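# Snap the front cover onto the base and place it

## Task

Press the front cover onto its base until it clicks in place. Then set the assembled unit upright on the conveyor belt so that one of its ends touches the closer end of the already finished unit, lined up with that unit or with the belt. The finished unit must stay roughly where it is, and none of the cover's tongues or end guides may end up bent or broken.

## Robot and tools

Robot: two arms, left_arm and right_arm, each with a parallel two-finger gripper. The fingers point along the gripper's +z axis and open and close along its y axis. end_effector_position is the point midway between the finger pads, about 1 cm behind the tips. Calibrated bases in the scene frame: left_arm at (-0.056, +0.328, +0.014) m, right_arm at (+0.020, -0.276, +0.036) m, both turned only slightly about z.

Frame: everything uses the scene frame. Its origin is at table-top height, halfway between the nominal arm bases. +z is up, +x points out over the table, and left_arm sits on the +y side. Camera image sides do not match the arm names. Reported positions and orientations can be a few centimetres off, more at long reach, and an arm at rest may sit a centimetre or more from its commanded pose purely from friction and weight.

The 14-number row: every moving argument is one flat list of 14 numbers covering both arms, even if only one arm moves. Order: left_arm dx, dy, dz, rx, ry, rz, opening, then right_arm dx, dy, dz, rx, ry, rz, opening. Each number is in [-1, 1]. dx, dy, dz are offsets along the scene axes, where 1.0 equals 0.6 m. rx, ry, rz form one rotation vector, where 1.0 equals 180 degrees, turning about the Hand target's position. These six are offsets from the arm's Hand target as it stands when the action or move starts, not poses; repeating the same offset moves the hand again. Sending all six as 0 re-commands the current Hand target. The opening is absolute, not an offset: +1 is fully open (0.094 m), -1 is closed. A 0 opening is a real command, so to leave a gripper alone resend its current opening (see Tool commands in the result).

execute_actions(actions, cameras): actions is a list of actions; each action is a table of up to 15 rows, one row per 1/30 s control step. A shorter table repeats its last row to fill 15 steps. Every row in an action counts from the pose at the action's start. An empty list just returns state and images. cameras chooses images: omitted, null or ["all"] gives all; [] gives none; an unknown name invalidates the call.

move(target, speed, blend, opening_speed, blocking, cameras): target is one 14-number row, or a list of up to 15 rows, all offsets from the same starting Hand targets (not chained). speed is the top path speed in m/s, 0.002 to 2.9, default 0.25 (turns up to twice that in rad/s); one value or one per target. blend (m) rounds corners in a list; default 0 stops at each. opening_speed (0.2 or more, scale units per second) ramps the fingers gradually; use a low value to close on fragile parts. blocking=false returns after about 0.5 s while the move continues. The whole move is capped at 10 s of path. Paths are straight, do not avoid obstacles or the other arm, and grippers lag and overshoot more at high speed or near full stretch. Keep paths away from an arm's own base. The result adds a move: line: done (at rest within 10 mm and 2 degrees), off_target, moving, held, fault, plus limits such as paced (pose clipped) or held (steps withheld).

wait(seconds 0 to 10, cameras) lets time pass with arms holding. stop(cameras) brakes a running move. zoom_image(camera, region [x0, y0, x1, y1], at most 504 by 504 px) magnifies the latest image of cam_low, cam_left_wrist or cam_right_wrist (each 672x504). finished_scene(scene=1) ends the scene for good; the result must hold without the robot.

Results: each arm's end_effector_position (m) and end_effector_quat_wxyz, Hand target (last commanded pose after clipping; next offsets count from it), Joint positions (last is the finger opening in m), Joint velocities ("within noise" means at rest), joint torques (include gravity; joints 1 to 3 wrap at ±28 N m), grip_measured (opening on the -1..1 scale, reading up to ~2.5 mm wide when empty and a few mm narrow when squeezing a hard part), Tool commands, and for action calls some per-step positions. The controller limits each step's orientation to 40 degrees from the measured one, so big turns take several actions. If a gripper settles short, resend the missing distance as an offset. An arm blocked by an object keeps pushing until commanded back past its gripper.

Gripping: grip_measured shows no jump on contact; force builds from roughly 0.05 below the touch reading. Each pad squeezes about 50 to 64 N. To release, command an opening well above grip_measured.

Avoid: dropping parts, releasing moving parts, fast impacts or heavy pushing (more speed and deeper targets mean harder contact), bending the cover's tongues or guides, knocking anything out of the work area, moving the finished unit, and any arm-to-arm collision or gripping the other arm's fingers, which can end the scene. Motors heat when holding loads, staying stretched out or straining at unreachable poses; MOTOR HOT appears at 75 °C, a fault folds the arm at 90 °C. Loose objects may occasionally be nudged by the scene.

Each tool is called after ">>>" by a JSON object that holds its "api" and its "payload", one argument or row to a line.

## Session

>>> {"api": "execute_actions", "payload": {
  "actions": []
}}

Scene clock: 0.00 s.
left_arm: end_effector_position=(+0.3429, +0.3545, +0.1319) grip_measured=+1.000 end_effector_quat_wxyz=(+0.599, -0.048, +0.794, +0.092) | right_arm: end_effector_position=(+0.4214, -0.2786, +0.1259) grip_measured=+1.000 end_effector_quat_wxyz=(+0.567, +0.014, +0.823, -0.030)
Joint positions: left_arm=[-0.073 1.523 0.38 0.864 -0.249 0.022 0.094] | right_arm=[0.055 1.575 0.393 0.818 0.097 0 0.094]
Joint velocities: within noise
Joint torques (N m): no reading
Motor temperatures (°C): left_arm=[28 29 31 29 30 27 27] | right_arm=[29 26 28 27 26 27 26]
Heat: left arm: 31 °C; right arm: 29 °C.
Hand target: left_arm +0.3443, +0.3547, +0.1358; +0.602, -0.049, +0.791, +0.092 | right_arm +0.4222, -0.2785, +0.1277; +0.568, +0.014, +0.822, -0.030
Tool commands: left_gripper/opening=+1.0 right_gripper/opening=+1.0

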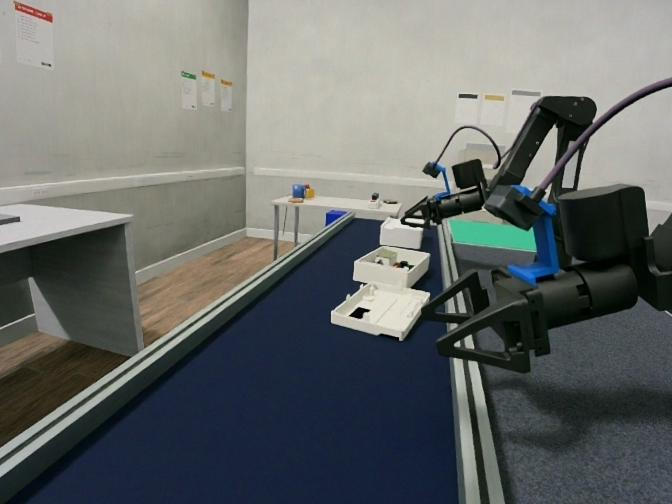

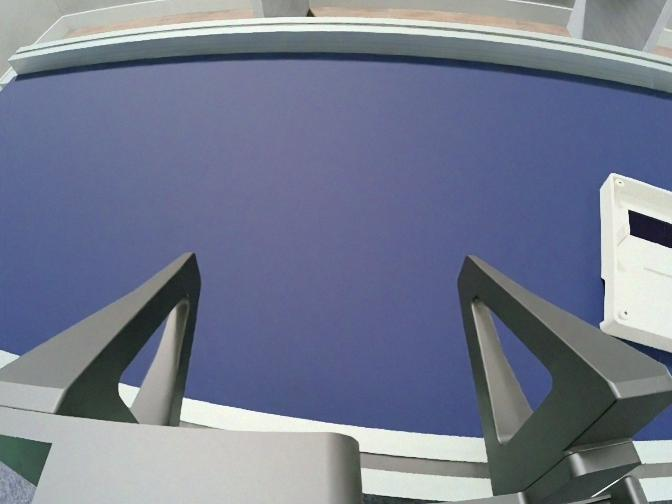

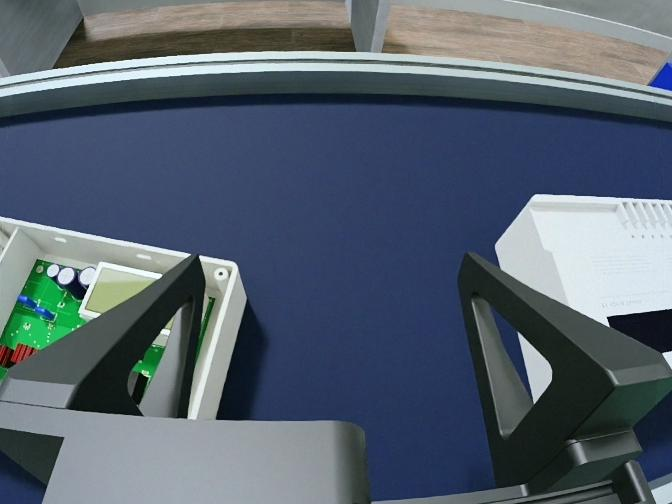

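>>> {"api": "zoom_image", "payload": {
  "camera": "cam_low",
  "region": [310, 200, 460, 350]
}}

>>> {"api": "zoom_image", "payload": {
  "camera": "cam_right_wrist",
  "region": [0, 180, 260, 430]
}}

>>> {"api": "zoom_image", "payload": {
  "camera": "cam_right_wrist",
  "region": [470, 180, 672, 430]
}}

>>> {"api": "zoom_image", "payload": {
  "camera": "cam_left_wrist",
  "region": [580, 150, 672, 370]
}}

Scaled by 3.360 from the camera's 672x504 image, which has a finer 960x720 frame.

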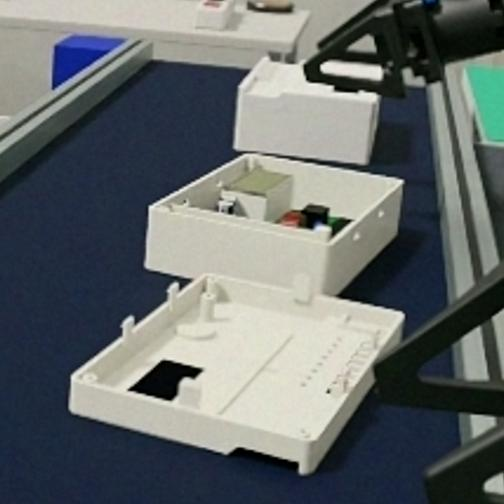

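Scaled by 1.938 from the camera's 672x504 image, which has a finer 960x720 frame.

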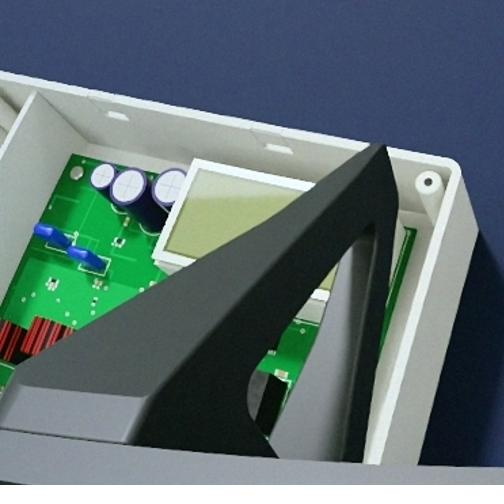

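Scaled by 2.016 from the camera's 672x504 image, which has a finer 960x720 frame.

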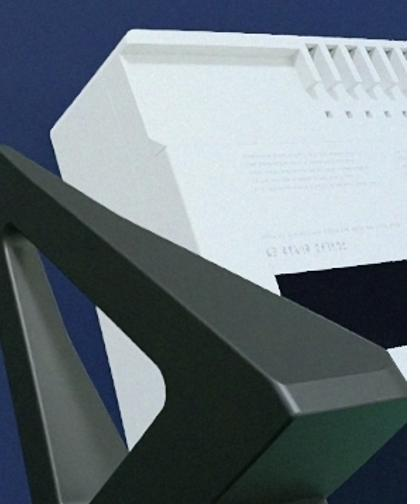

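Scaled by 2.291 from the camera's 672x504 image, which has a finer 960x720 frame.

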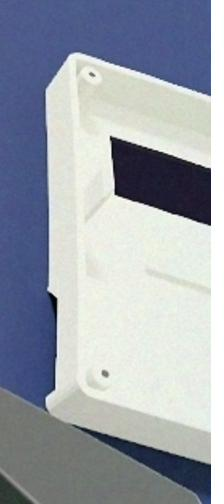

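>>> {"api": "move", "payload": {
  "target": [0.18,-0.45,0.27,0,0.183,0,1, 0.04,0.04,0.28,0,0.183,0,1],
  "speed": 0.3
}}

Scene clock: 21.53 s.
left_arm: end_effector_position=(+0.4482, +0.0857, +0.3047) grip_measured=+1.000 end_effector_quat_wxyz=(+0.419, +0.001, +0.905, +0.070) | right_arm: end_effector_position=(+0.4423, -0.2562, +0.2904) grip_measured=+1.000 end_effector_quat_wxyz=(+0.308, +0.002, +0.951, -0.033)
Joint positions: left_arm=[-0.651 2.392 2.835 -1.31 -0.578 -0.406 0.094] | right_arm=[0.116 1.637 1.695 -1.009 0.119 0.061 0.094]
Joint velocities: within noise
Joint torques (N m): left_arm=[0.28 -8.16 9.76 1.19 -0.21 -0.07] | right_arm=[0.61 -6.74 8.54 1.67 0.07 0.11]
Motor temperatures (°C): left_arm=[28 30 33 33 30 27 27] | right_arm=[29 28 30 31 26 26 26]
Heat: left arm: 33 °C; right arm: 31 °C.
Hand target: left_arm +0.4524, +0.0848, +0.2976; +0.353, -0.021, +0.930, +0.102 | right_arm +0.4462, -0.2546, +0.2956; +0.312, +0.005, +0.950, -0.033
Off the commanded pose: left_arm 0.008 m, 9 deg | right_arm 0.007 m, 1 deg.
elbow stopped short (left arm): the move would have taken joint 3 (elbow) straighter than the controller allows.
move: off_target (left_arm)
camera_calibration:
cam_left_wrist: T_world_to_cam=[[0.110179, -0.993088, -0.0404547, 0.0446873], [-0.982768, -0.102776, -0.153638, 0.503968], [0.148419, 0.0566853, -0.987299, 0.363964], [0, 0, 0, 1]] pos_world=[0.436341, 0.0755426, 0.438578]
cam_right_wrist: T_world_to_cam=[[0.0156242, -0.996216, 0.0854953, -0.282761], [-0.999343, -0.0127615, 0.0339274, 0.445703], [-0.032708, -0.0859692, -0.995761, 0.418872], [0, 0, 0, 1]] pos_world=[0.463528, -0.239993, 0.42615]

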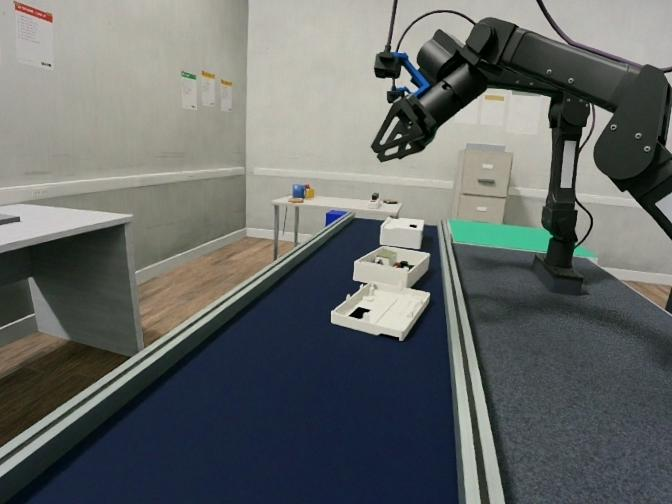

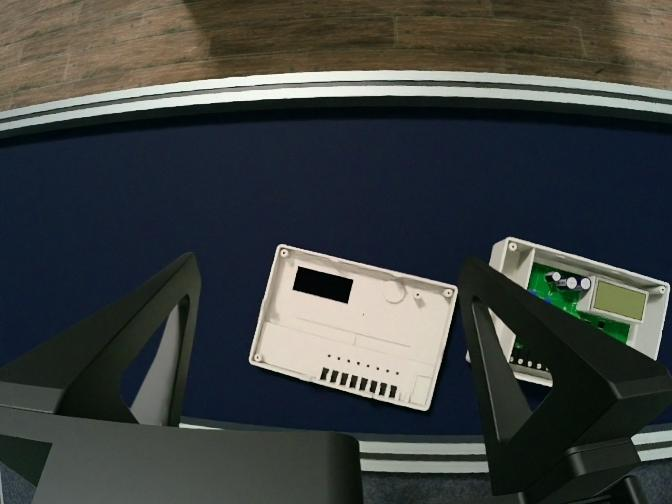

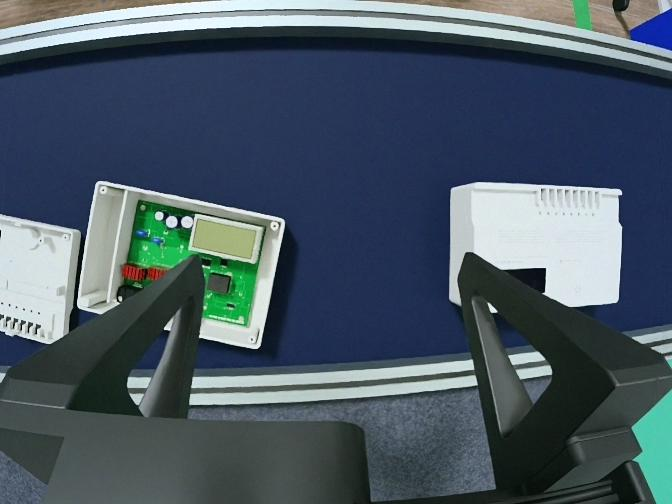

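>>> {"api": "zoom_image", "payload": {
  "camera": "cam_left_wrist",
  "region": [240, 230, 480, 420]
}}

>>> {"api": "zoom_image", "payload": {
  "camera": "cam_right_wrist",
  "region": [60, 160, 300, 360]
}}

>>> {"api": "zoom_image", "payload": {
  "camera": "cam_right_wrist",
  "region": [430, 160, 660, 350]
}}

>>> {"api": "zoom_image", "payload": {
  "camera": "cam_low",
  "region": [320, 210, 450, 345]
}}

Scaled by 2.100 from the camera's 672x504 image, which has a finer 960x720 frame.

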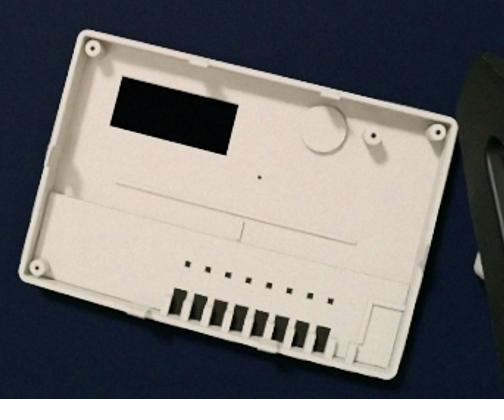

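Scaled by 2.100 from the camera's 672x504 image, which has a finer 960x720 frame.

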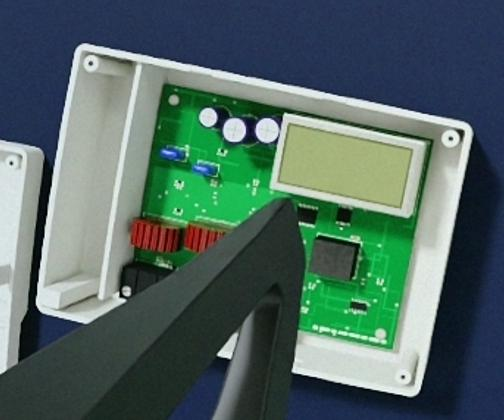

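Scaled by 2.191 from the camera's 672x504 image, which has a finer 960x720 frame.

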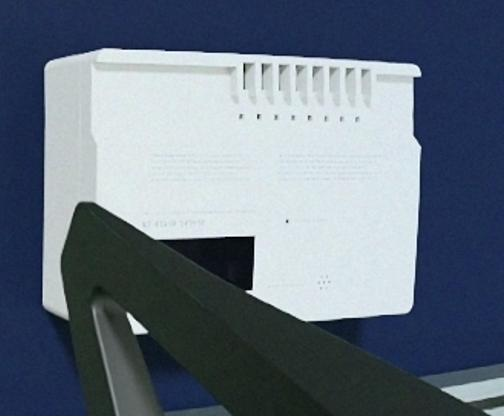

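Scaled by 3.733 from the camera's 672x504 image, which has a finer 960x720 frame.

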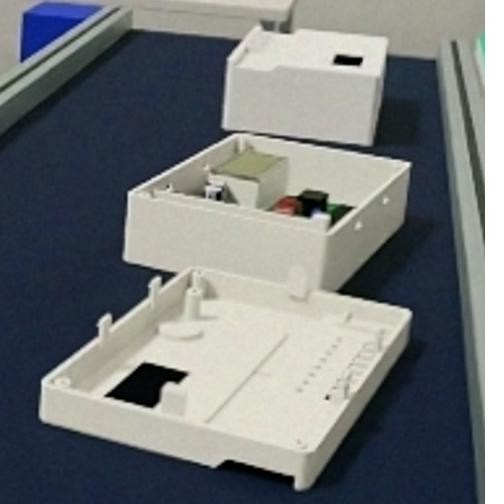

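>>> {"api": "move", "payload": {
  "target": [-0.148,-0.007,-0.246,0.1487,0.228,-0.5315,0.06, 0,0,0,0,0,0,1],
  "speed": 0.3
}}

Scene clock: 104.63 s.
left_arm: end_effector_position=(+0.3686, +0.0826, +0.1678) grip_measured=+0.063 end_effector_quat_wxyz=(+0.086, +0.750, +0.655, +0.032) | right_arm: end_effector_position=(+0.4420, -0.2562, +0.2901) grip_measured=+1.000 end_effector_quat_wxyz=(+0.307, +0.002, +0.951, -0.033)
Joint positions: left_arm=[-0.555 2.393 2.557 -1.551 -0.006 1.178 0.05] | right_arm=[0.116 1.637 1.695 -1.01 0.119 0.061 0.094]
Joint velocities: within noise
Joint torques (N m): left_arm=[-0.44 -8.51 5.38 0.41 0.07 0.03] | right_arm=[0.61 -6.72 8.53 1.67 0.07 0.11]
Motor temperatures (°C): left_arm=[28 36 34 33 30 27 27] | right_arm=[29 31 34 33 26 26 26]
Heat: left arm: 36 °C; right arm: 34 °C.
Hand target: left_arm +0.3636, +0.0805, +0.1501; +0.000, +0.758, +0.653, +0.000 | right_arm +0.4462, -0.2546, +0.2956; +0.312, +0.005, +0.950, -0.033
Off the commanded pose: left_arm 0.019 m, 11 deg | right_arm 0.007 m, 1 deg.
joint sent to its limit (left arm) — joint 4 (wrist pitch), lower limit. The joint targets are off in orientation, not in position.
move: off_target (left_arm)
camera_calibration:
cam_left_wrist: T_world_to_cam=[[-0.98851, 0.0290977, -0.148328, 0.383437], [-0.0648748, 0.804648, 0.590198, -0.133656], [0.136525, 0.593039, -0.793515, 0.168373], [0, 0, 0, 1]] pos_world=[0.347373, -0.0034629, 0.269365]
cam_right_wrist: T_world_to_cam=[[0.0154433, -0.996228, 0.0853928, -0.282718], [-0.999292, -0.0124476, 0.0355044, 0.444997], [-0.0343075, -0.0858806, -0.995715, 0.419402], [0, 0, 0, 1]] pos_world=[0.463437, -0.240094, 0.425948]

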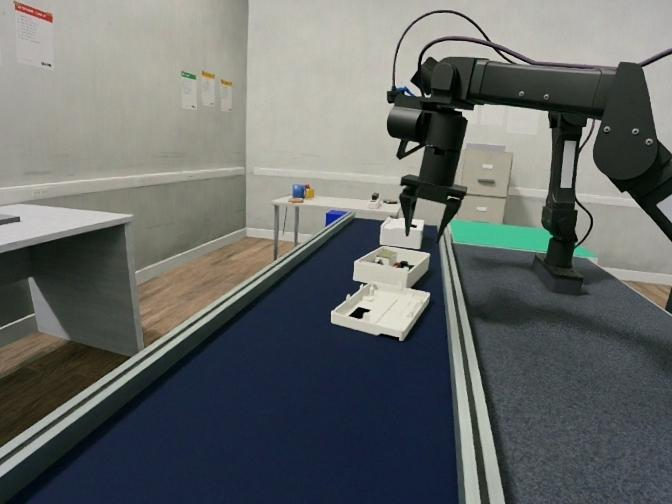

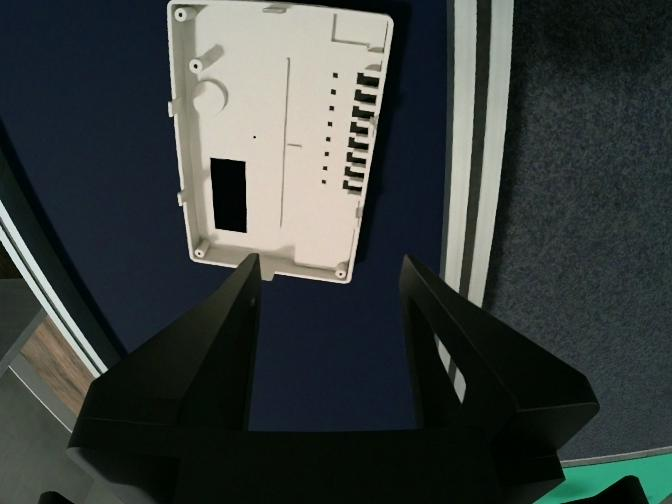

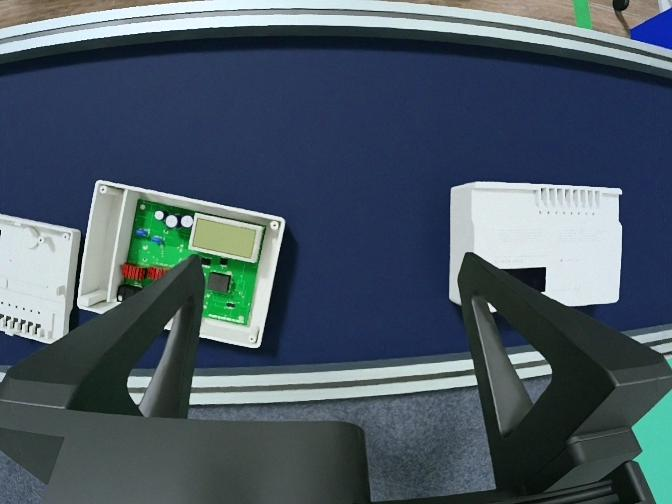

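>>> {"api": "move", "payload": {
  "target": [0,0.041,-0.14,0,0,0,0.06, 0,0,0,0,0,0,1],
  "speed": 0.15
}}

>>> {"api": "zoom_image", "payload": {
  "camera": "cam_low",
  "region": [320, 200, 480, 350]
}}

Scene clock: 119.20 s.
left_arm: end_effector_position=(+0.3636, +0.1038, +0.0801) grip_measured=+0.062 end_effector_quat_wxyz=(+0.010, +0.757, +0.654, +0.007) | right_arm: end_effector_position=(+0.4419, -0.2562, +0.2901) grip_measured=+1.000 end_effector_quat_wxyz=(+0.307, +0.002, +0.951, -0.033)
Joint positions: left_arm=[-0.521 2.424 2.27 -1.393 -0.006 1.221 0.05] | right_arm=[0.116 1.637 1.695 -1.011 0.119 0.061 0.094]
Joint velocities: within noise
Joint torques (N m): left_arm=[0.5 -8.99 6.17 0.29 0.09 0.07] | right_arm=[0.59 -6.76 8.51 1.69 0.08 0.11]
Motor temperatures (°C): left_arm=[28 36 34 31 29 27 27] | right_arm=[29 31 34 33 26 26 26]
Heat: left arm: 36 °C; right arm: 34 °C.
Hand target: left_arm +0.3635, +0.1051, +0.0661; +0.000, +0.758, +0.653, +0.000 | right_arm +0.4462, -0.2546, +0.2955; +0.312, +0.005, +0.950, -0.033
Off the commanded pose: left_arm 0.014 m, 1 deg | right_arm 0.007 m, 1 deg.
move: off_target (left_arm)
camera_calibration:
cam_left_wrist: T_world_to_cam=[[-0.99894, 0.0452471, -0.00848598, 0.355812], [0.0285442, 0.753392, 0.656952, -0.133337], [0.0361185, 0.656013, -0.753885, 0.11373], [0, 0, 0, 1]] pos_world=[0.355133, 0.00974685, 0.176354]
cam_right_wrist: T_world_to_cam=[[0.0154694, -0.996228, 0.0853857, -0.282717], [-0.999281, -0.012448, 0.035805, 0.444769], [-0.0346071, -0.0858782, -0.995704, 0.419434], [0, 0, 0, 1]] pos_world=[0.463338, -0.240094, 0.425847]

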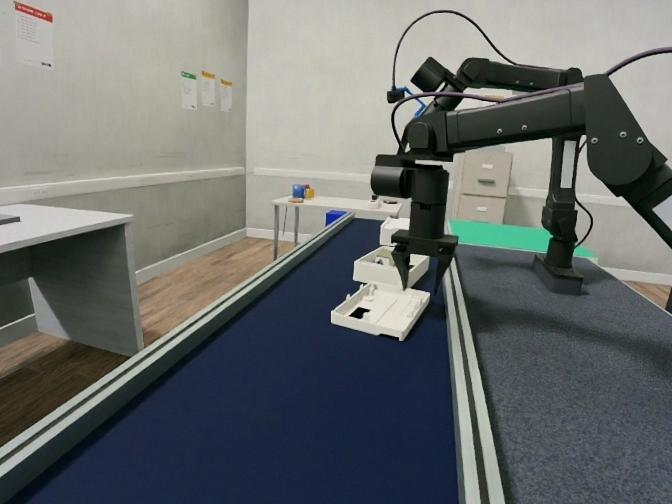

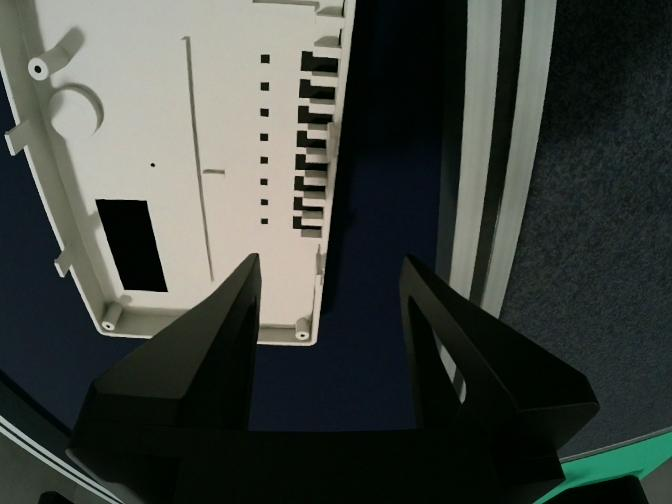

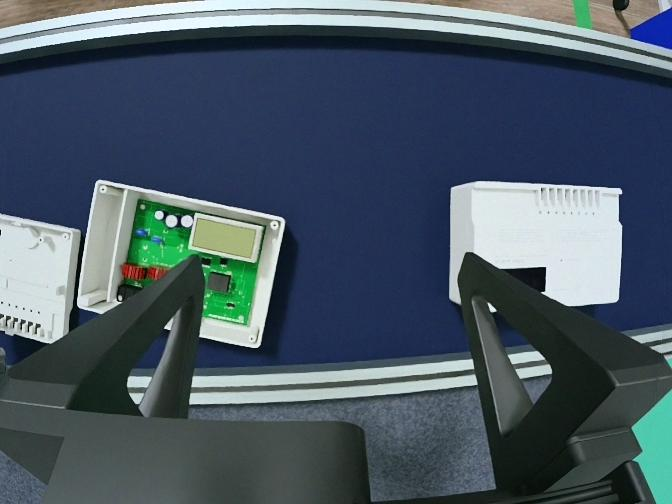

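Scaled by 3.150 from the camera's 672x504 image, which has a finer 960x720 frame.

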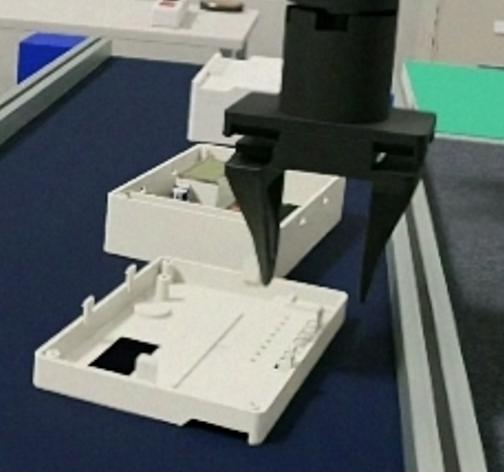

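>>> {"api": "move", "payload": {
  "target": [0,0.008,-0.058,0,0,0,0.06, 0,0,0,0,0,0,1],
  "speed": 0.08
}}

>>> {"api": "zoom_image", "payload": {
  "camera": "cam_low",
  "region": [320, 200, 480, 350]
}}

Scene clock: 130.07 s.
left_arm: end_effector_position=(+0.3650, +0.1065, +0.0431) grip_measured=+0.062 end_effector_quat_wxyz=(+0.009, +0.757, +0.653, +0.007) | right_arm: end_effector_position=(+0.4419, -0.2562, +0.2901) grip_measured=+1.000 end_effector_quat_wxyz=(+0.307, +0.002, +0.951, -0.033)
Joint positions: left_arm=[-0.515 2.424 2.123 -1.249 -0.006 1.23 0.05] | right_arm=[0.116 1.637 1.695 -1.011 0.119 0.061 0.094]
Joint velocities: within noise
Joint torques (N m): left_arm=[0.65 -9.59 5.7 0.28 0.07 0.06] | right_arm=[0.61 -6.74 8.54 1.69 0.07 0.11]
Motor temperatures (°C): left_arm=[28 35 34 31 29 27 27] | right_arm=[29 31 34 33 26 26 26]
Heat: left arm: 35 °C; right arm: 34 °C.
Hand target: left_arm +0.3636, +0.1099, +0.0313; +0.000, +0.758, +0.653, +0.000 | right_arm +0.4462, -0.2546, +0.2956; +0.312, +0.005, +0.950, -0.033
Off the commanded pose: left_arm 0.012 m, 1 deg | right_arm 0.007 m, 1 deg.
move: off_target (left_arm)
camera_calibration:
cam_left_wrist: T_world_to_cam=[[-0.998827, 0.0479794, -0.00651282, 0.356431], [0.0318563, 0.752476, 0.657849, -0.11225], [0.036464, 0.65687, -0.753121, 0.0837658], [0, 0, 0, 1]] pos_world=[0.356534, 0.0123406, 0.139251]
cam_right_wrist: T_world_to_cam=[[0.0154694, -0.996228, 0.0853857, -0.282717], [-0.999281, -0.012448, 0.035805, 0.444769], [-0.0346071, -0.0858782, -0.995704, 0.419434], [0, 0, 0, 1]] pos_world=[0.463338, -0.240094, 0.425847]

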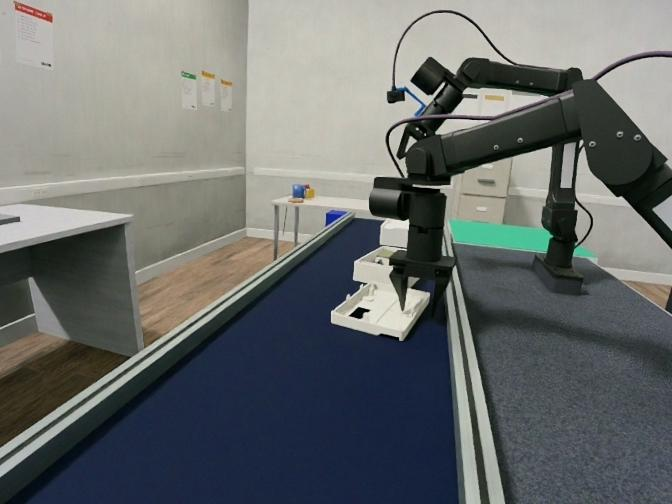

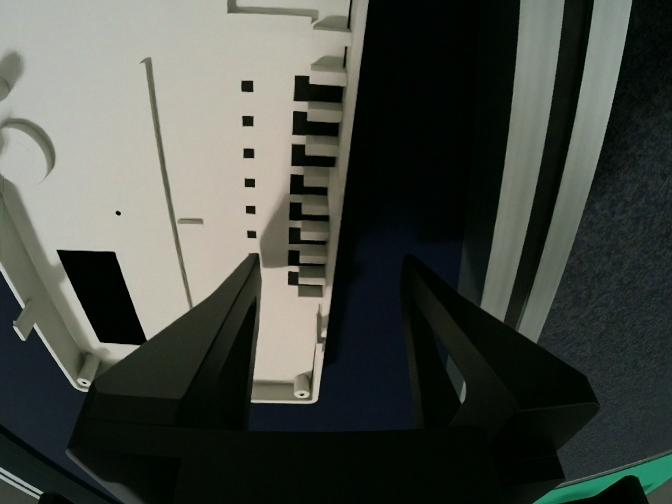

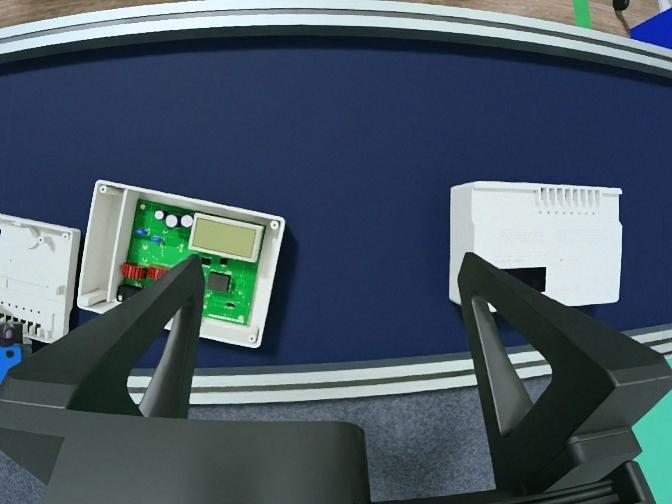

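Scaled by 3.150 from the camera's 672x504 image, which has a finer 960x720 frame.

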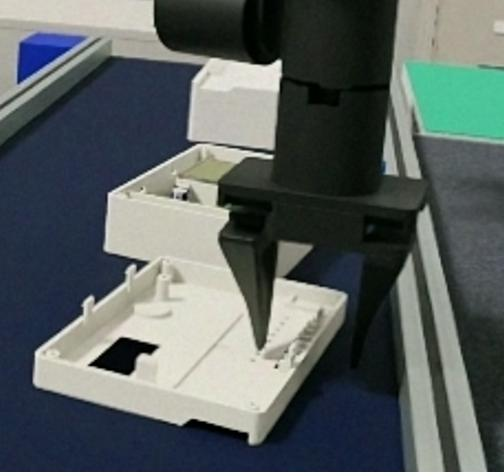

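>>> {"api": "zoom_image", "payload": {
  "camera": "cam_left_wrist",
  "region": [200, 0, 400, 410]
}}

>>> {"api": "zoom_image", "payload": {
  "camera": "cam_left_wrist",
  "region": [0, 200, 340, 420]
}}

Scaled by 1.229 from the camera's 672x504 image, which has a finer 960x720 frame.

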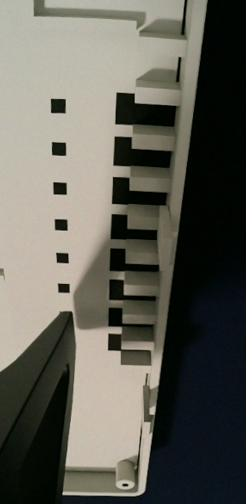

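Scaled by 1.482 from the camera's 672x504 image, which has a finer 960x720 frame.

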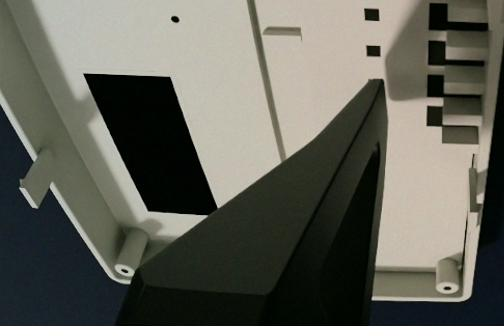

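>>> {"api": "move", "payload": {
  "target": [0,0.006,-0.022,0,0,0,0.06, 0,0,0,0,0,0,1],
  "speed": 0.06
}}

>>> {"api": "zoom_image", "payload": {
  "camera": "cam_low",
  "region": [370, 250, 450, 340]
}}

>>> {"api": "zoom_image", "payload": {
  "camera": "cam_left_wrist",
  "region": [220, 200, 440, 420]
}}

Scene clock: 141.13 s.
left_arm: end_effector_position=(+0.3641, +0.1070, +0.0371) grip_measured=+0.062 end_effector_quat_wxyz=(+0.009, +0.759, +0.651, +0.007) | right_arm: end_effector_position=(+0.4419, -0.2562, +0.2900) grip_measured=+1.000 end_effector_quat_wxyz=(+0.307, +0.002, +0.951, -0.033)
Joint positions: left_arm=[-0.515 2.422 2.096 -1.224 -0.006 1.236 0.05] | right_arm=[0.116 1.637 1.695 -1.011 0.119 0.061 0.094]
Joint velocities: within noise
Joint torques (N m): left_arm=[1.14 -9.48 3.26 0.57 0.08 0.06] | right_arm=[0.59 -6.74 8.51 1.69 0.06 0.11]
Motor temperatures (°C): left_arm=[28 34 33 31 29 27 27] | right_arm=[29 31 35 33 26 26 26]
Heat: left arm: 34 °C; right arm: 35 °C.
Hand target: left_arm +0.3635, +0.1135, +0.0180; +0.000, +0.758, +0.653, +0.000 | right_arm +0.4462, -0.2546, +0.2955; +0.312, +0.005, +0.950, -0.033
Off the commanded pose: left_arm 0.020 m, 1 deg | right_arm 0.007 m, 1 deg.
move: off_target (left_arm)
camera_calibration:
cam_left_wrist: T_world_to_cam=[[-0.998561, 0.05331, -0.00576847, 0.3547], [0.0363405, 0.751928, 0.658243, -0.110201], [0.0394284, 0.657087, -0.752783, 0.0777967], [0, 0, 0, 1]] pos_world=[0.355127, 0.0128348, 0.133149]
cam_right_wrist: T_world_to_cam=[[0.0155048, -0.996227, 0.0853868, -0.282734], [-0.999267, -0.0124483, 0.0362135, 0.44459], [-0.035014, -0.0858856, -0.99569, 0.419614], [0, 0, 0, 1]] pos_world=[0.46334, -0.240094, 0.425847]

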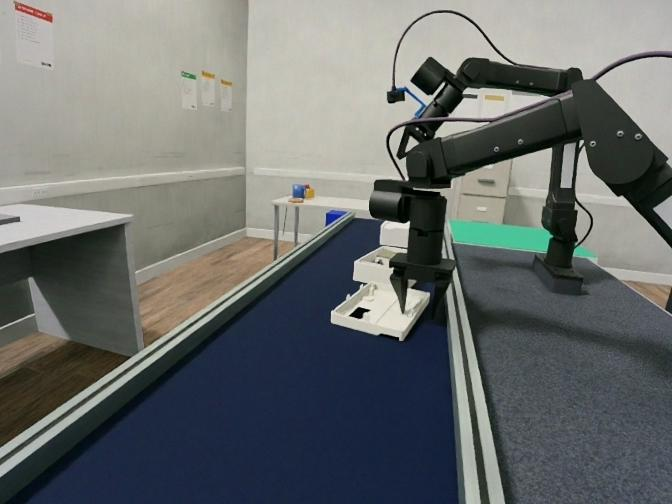

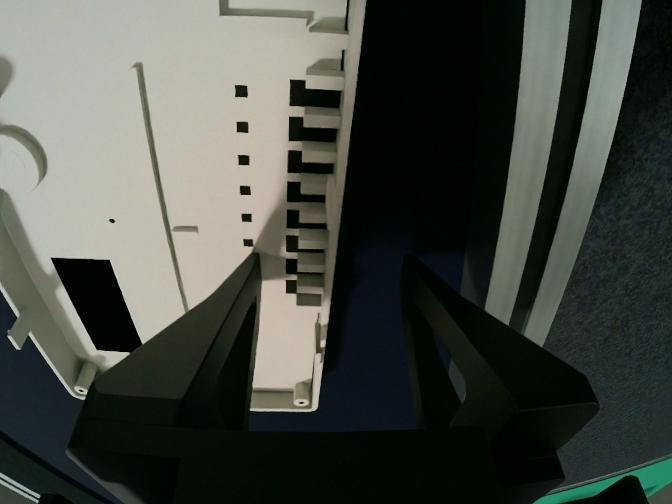

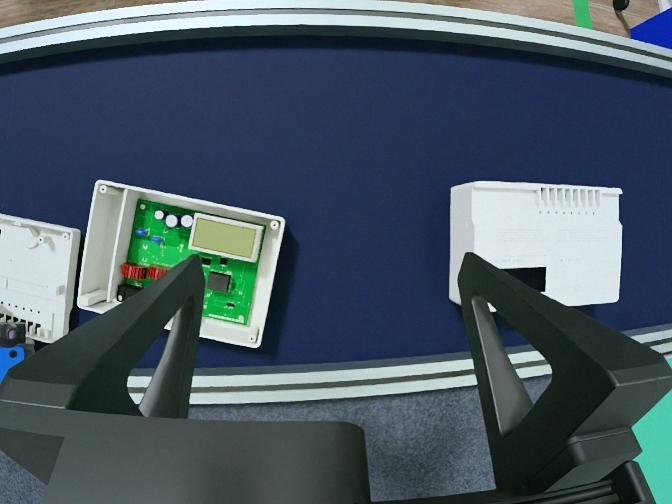

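Scaled by 5.600 from the camera's 672x504 image, which has a finer 960x720 frame.

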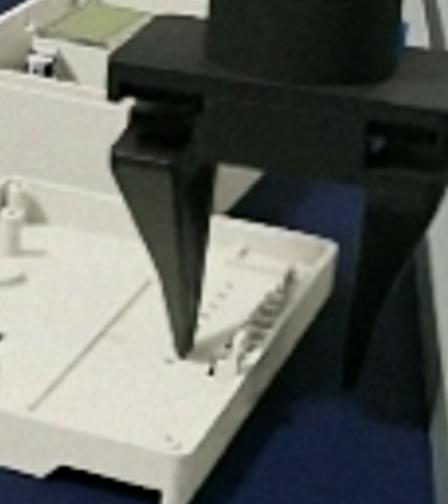

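Scaled by 2.291 from the camera's 672x504 image, which has a finer 960x720 frame.

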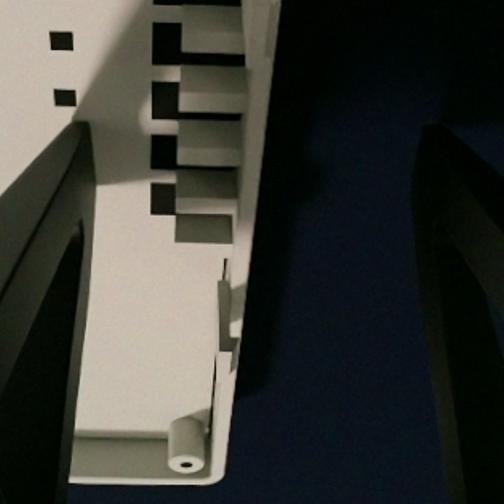

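>>> {"api": "move", "payload": {
  "target": [
    [0,0,0.02,0,0,0,0.06, 0,0,0,0,0,0,1],
    [0.003,-0.031,0.018,0,0,0,0.06, 0,0,0,0,0,0,1]
  ],
  "speed": 0.06
}}

>>> {"api": "zoom_image", "payload": {
  "camera": "cam_left_wrist",
  "region": [220, 120, 440, 340]
}}

Scene clock: 152.70 s.
left_arm: end_effector_position=(+0.3672, +0.1000, +0.0386) grip_measured=+0.062 end_effector_quat_wxyz=(+0.010, +0.756, +0.655, +0.007) | right_arm: end_effector_position=(+0.4419, -0.2562, +0.2900) grip_measured=+1.000 end_effector_quat_wxyz=(+0.307, +0.002, +0.951, -0.033)
Joint positions: left_arm=[-0.525 2.451 2.154 -1.251 -0.006 1.215 0.05] | right_arm=[0.116 1.637 1.695 -1.011 0.119 0.061 0.094]
Joint velocities: within noise
Joint torques (N m): left_arm=[-0.58 -8.38 9.89 0.07 0.06 -0.02] | right_arm=[0.61 -6.75 8.53 1.69 0.07 0.11]
Motor temperatures (°C): left_arm=[28 36 33 31 29 27 27] | right_arm=[29 31 35 33 26 26 26]
Heat: left arm: 36 °C; right arm: 35 °C.
Hand target: left_arm +0.3653, +0.0949, +0.0289; +0.000, +0.758, +0.653, +0.000 | right_arm +0.4462, -0.2546, +0.2956; +0.312, +0.005, +0.950, -0.033
Off the commanded pose: left_arm 0.011 m, 1 deg | right_arm 0.007 m, 1 deg.
move: off_target (left_arm)
camera_calibration:
cam_left_wrist: T_world_to_cam=[[-0.999079, 0.042268, -0.00745202, 0.359469], [0.0269635, 0.753202, 0.657236, -0.102716], [0.033393, 0.65643, -0.753648, 0.0858035], [0, 0, 0, 1]] pos_world=[0.359042, 0.00584766, 0.134853]
cam_right_wrist: T_world_to_cam=[[0.0155048, -0.996227, 0.0853868, -0.282734], [-0.999267, -0.0124483, 0.0362135, 0.44459], [-0.035014, -0.0858856, -0.99569, 0.419614], [0, 0, 0, 1]] pos_world=[0.46334, -0.240094, 0.425847]

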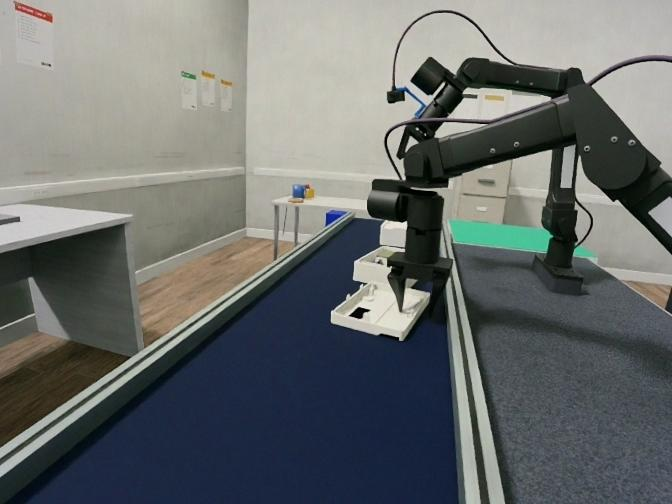

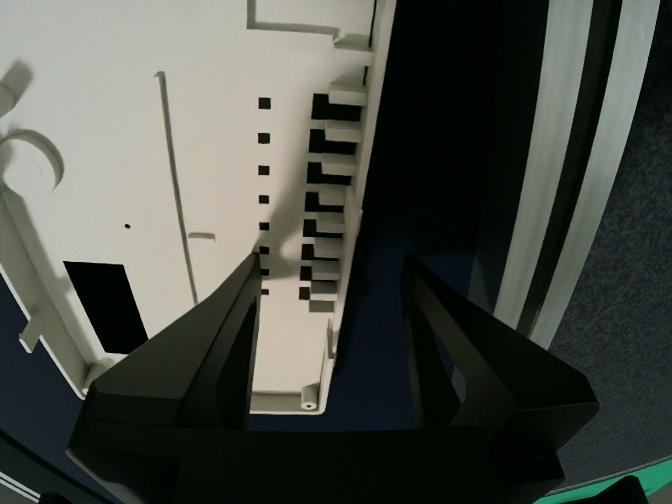

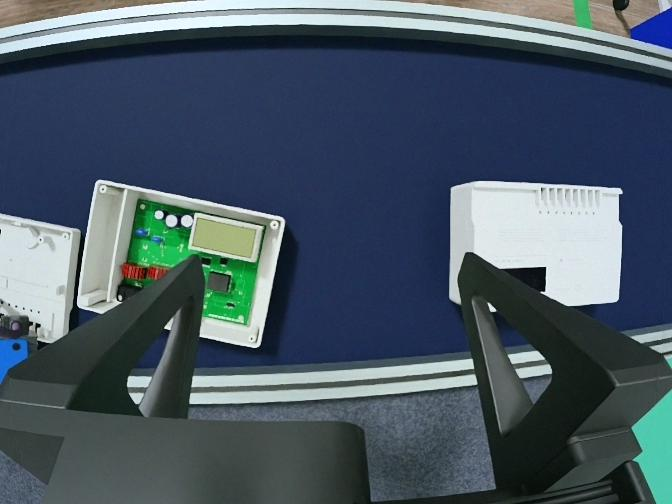

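Scaled by 2.291 from the camera's 672x504 image, which has a finer 960x720 frame.

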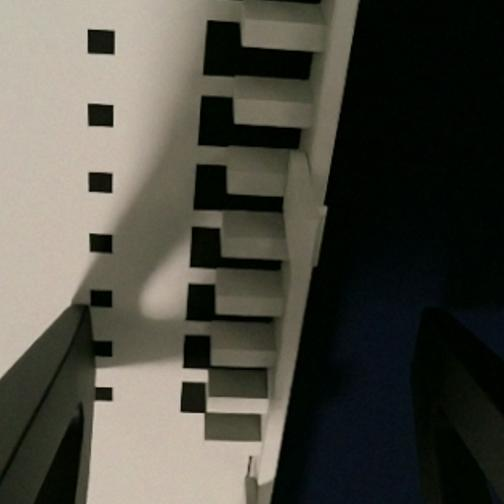

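>>> {"api": "move", "payload": {
  "target": [
    [0,0.003,0.01,0,0,0,0.06, 0,0,0,0,0,0,1],
    [0,0.003,0.009,0,0,0,-0.5, 0,0,0,0,0,0,1],
    [0,0.003,0.009,0,0,0,-0.9, 0,0,0,0,0,0,1]
  ],
  "speed": 0.06,
  "opening_speed": 0.4
}}

>>> {"api": "zoom_image", "payload": {
  "camera": "cam_left_wrist",
  "region": [220, 120, 440, 340]
}}

Scene clock: 163.00 s.
left_arm: end_effector_position=(+0.3644, +0.1009, +0.0404) grip_measured=-0.788 end_effector_quat_wxyz=(+0.004, +0.756, +0.655, +0.005) | right_arm: end_effector_position=(+0.4419, -0.2562, +0.2900) grip_measured=+1.000 end_effector_quat_wxyz=(+0.307, +0.002, +0.951, -0.033)
Joint positions: left_arm=[-0.526 2.451 2.161 -1.27 -0.006 1.214 0.01] | right_arm=[0.116 1.637 1.695 -1.011 0.119 0.061 0.094]
Joint velocities: within noise
Joint torques (N m): left_arm=[-0.25 -8.77 10.13 0.06 0.07 0] | right_arm=[0.62 -6.75 8.51 1.69 0.06 0.11]
Motor temperatures (°C): left_arm=[28 35 35 30 29 27 27] | right_arm=[29 31 35 34 26 26 26]
Heat: left arm: 35 °C; right arm: 35 °C.
Hand target: left_arm +0.3653, +0.0967, +0.0343; +0.000, +0.758, +0.653, +0.000 | right_arm +0.4462, -0.2546, +0.2956; +0.312, +0.005, +0.950, -0.033
Off the commanded pose: left_arm 0.007 m, 1 deg | right_arm 0.007 m, 1 deg.
move: done
camera_calibration:
cam_left_wrist: T_world_to_cam=[[-0.999099, 0.0423173, 0.0032036, 0.356355], [0.0338641, 0.749469, 0.661173, -0.106779], [0.025578, 0.660686, -0.750227, 0.0888755], [0, 0, 0, 1]] pos_world=[0.357377, 0.0062287, 0.136134]
cam_right_wrist: T_world_to_cam=[[0.0155048, -0.996227, 0.0853868, -0.282734], [-0.999267, -0.0124483, 0.0362135, 0.44459], [-0.035014, -0.0858856, -0.99569, 0.419614], [0, 0, 0, 1]] pos_world=[0.46334, -0.240094, 0.425847]

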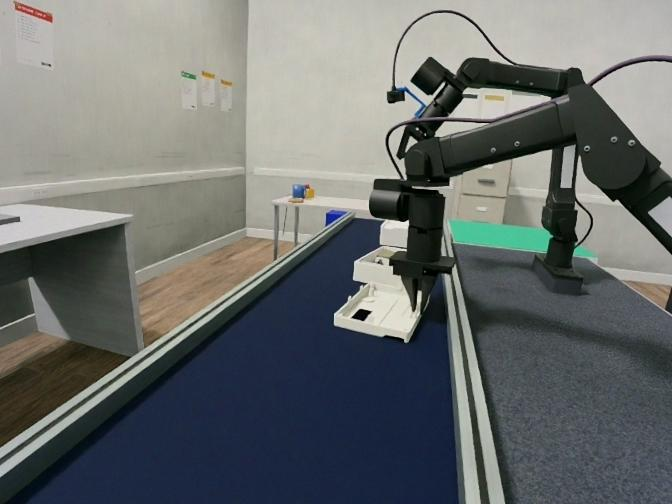

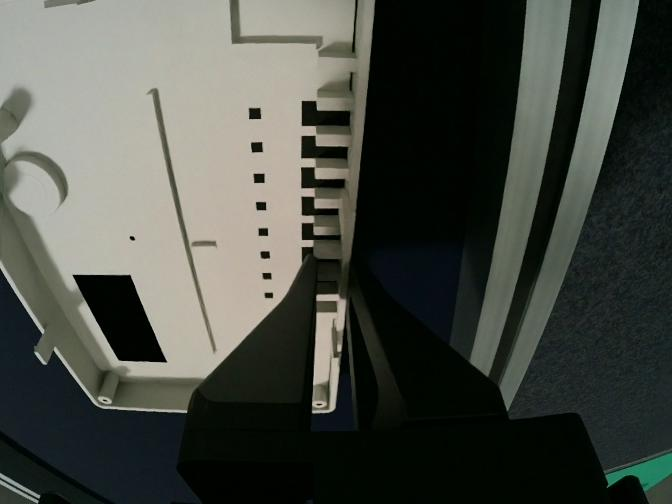

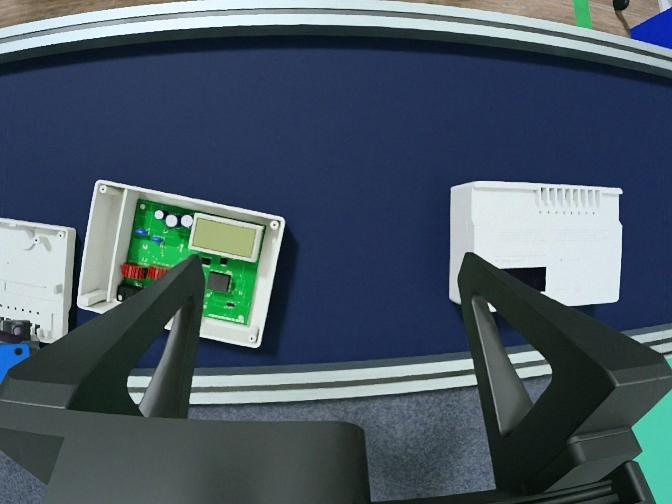

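Scaled by 2.291 from the camera's 672x504 image, which has a finer 960x720 frame.

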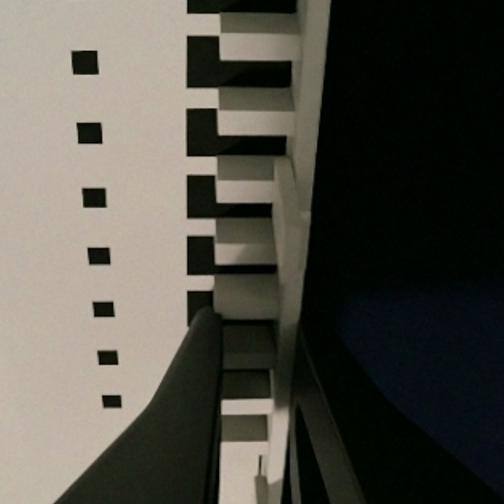

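>>> {"api": "move", "payload": {
  "target": [
    [0,0.005,0.1,0,0,0,-1, 0,0,0,0,0,0,1],
    [-0.04,0.07,0.44,-0.499,0.037,0.037,-1, 0,0,0,0,0,0,1]
  ],
  "speed": [0.08,0.2]
}}

Scene clock: 181.07 s.
left_arm: end_effector_position=(+0.3487, +0.1364, +0.2749) grip_measured=-0.797 end_effector_quat_wxyz=(+0.465, +0.507, +0.520, -0.506) | right_arm: end_effector_position=(+0.4419, -0.2562, +0.2900) grip_measured=+1.000 end_effector_quat_wxyz=(+0.307, +0.002, +0.951, -0.033)
Joint positions: left_arm=[-0.062 2.083 1.808 -1.169 1.515 1.388 0.01] | right_arm=[0.116 1.637 1.695 -1.011 0.119 0.061 0.094]
Joint velocities: within noise
Joint torques (N m): left_arm=[0.55 -12.59 5.87 0.52 0.88 0.07] | right_arm=[0.59 -6.71 8.51 1.69 0.06 0.11]
Motor temperatures (°C): left_arm=[28 36 35 30 30 27 28] | right_arm=[29 31 35 34 26 26 26]
Heat: left arm: 36 °C; right arm: 35 °C.
Hand target: left_arm +0.3414, +0.1388, +0.2982; +0.500, +0.500, +0.500, -0.500 | right_arm +0.4462, -0.2546, +0.2956; +0.312, +0.005, +0.950, -0.033
Off the commanded pose: left_arm 0.025 m, 5 deg | right_arm 0.007 m, 1 deg.
joint sent to its limit (left arm) — joint 5 (wrist yaw), upper limit. The joint targets still meet the commanded pose.
move: off_target (left_arm)
camera_calibration:
cam_left_wrist: T_world_to_cam=[[-0.987144, 0.0360983, 0.155701, 0.29307], [-0.0855286, 0.703644, -0.705387, 0.135701], [-0.135021, -0.709635, -0.691511, 0.468488], [0, 0, 0, 1]] pos_world=[0.364165, 0.226391, 0.374055]
cam_right_wrist: T_world_to_cam=[[0.0155048, -0.996227, 0.0853868, -0.282734], [-0.999267, -0.0124483, 0.0362135, 0.44459], [-0.035014, -0.0858856, -0.99569, 0.419614], [0, 0, 0, 1]] pos_world=[0.46334, -0.240094, 0.425847]

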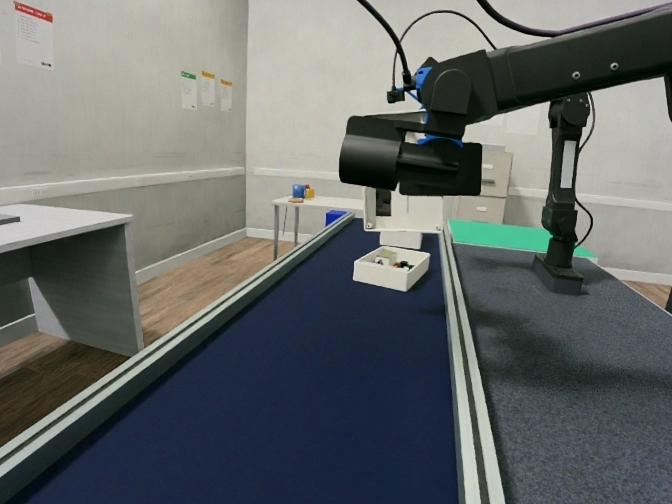

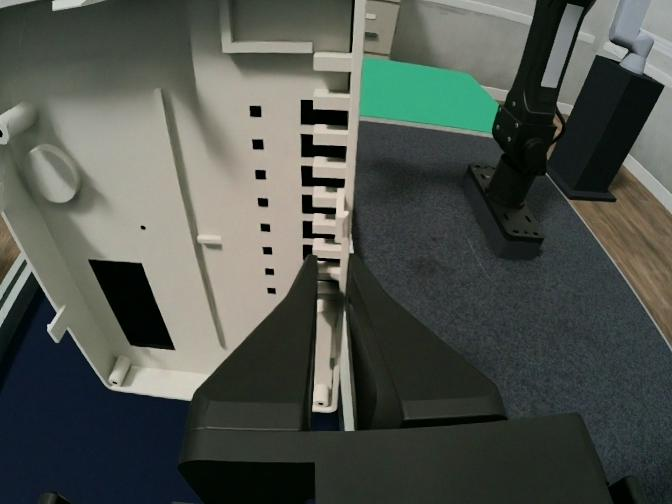

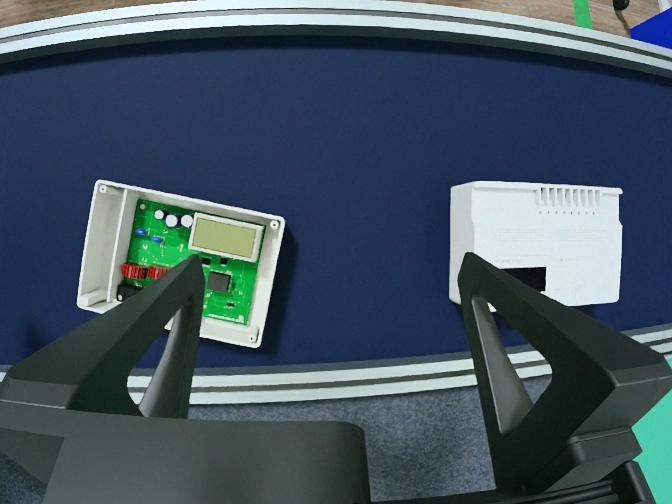

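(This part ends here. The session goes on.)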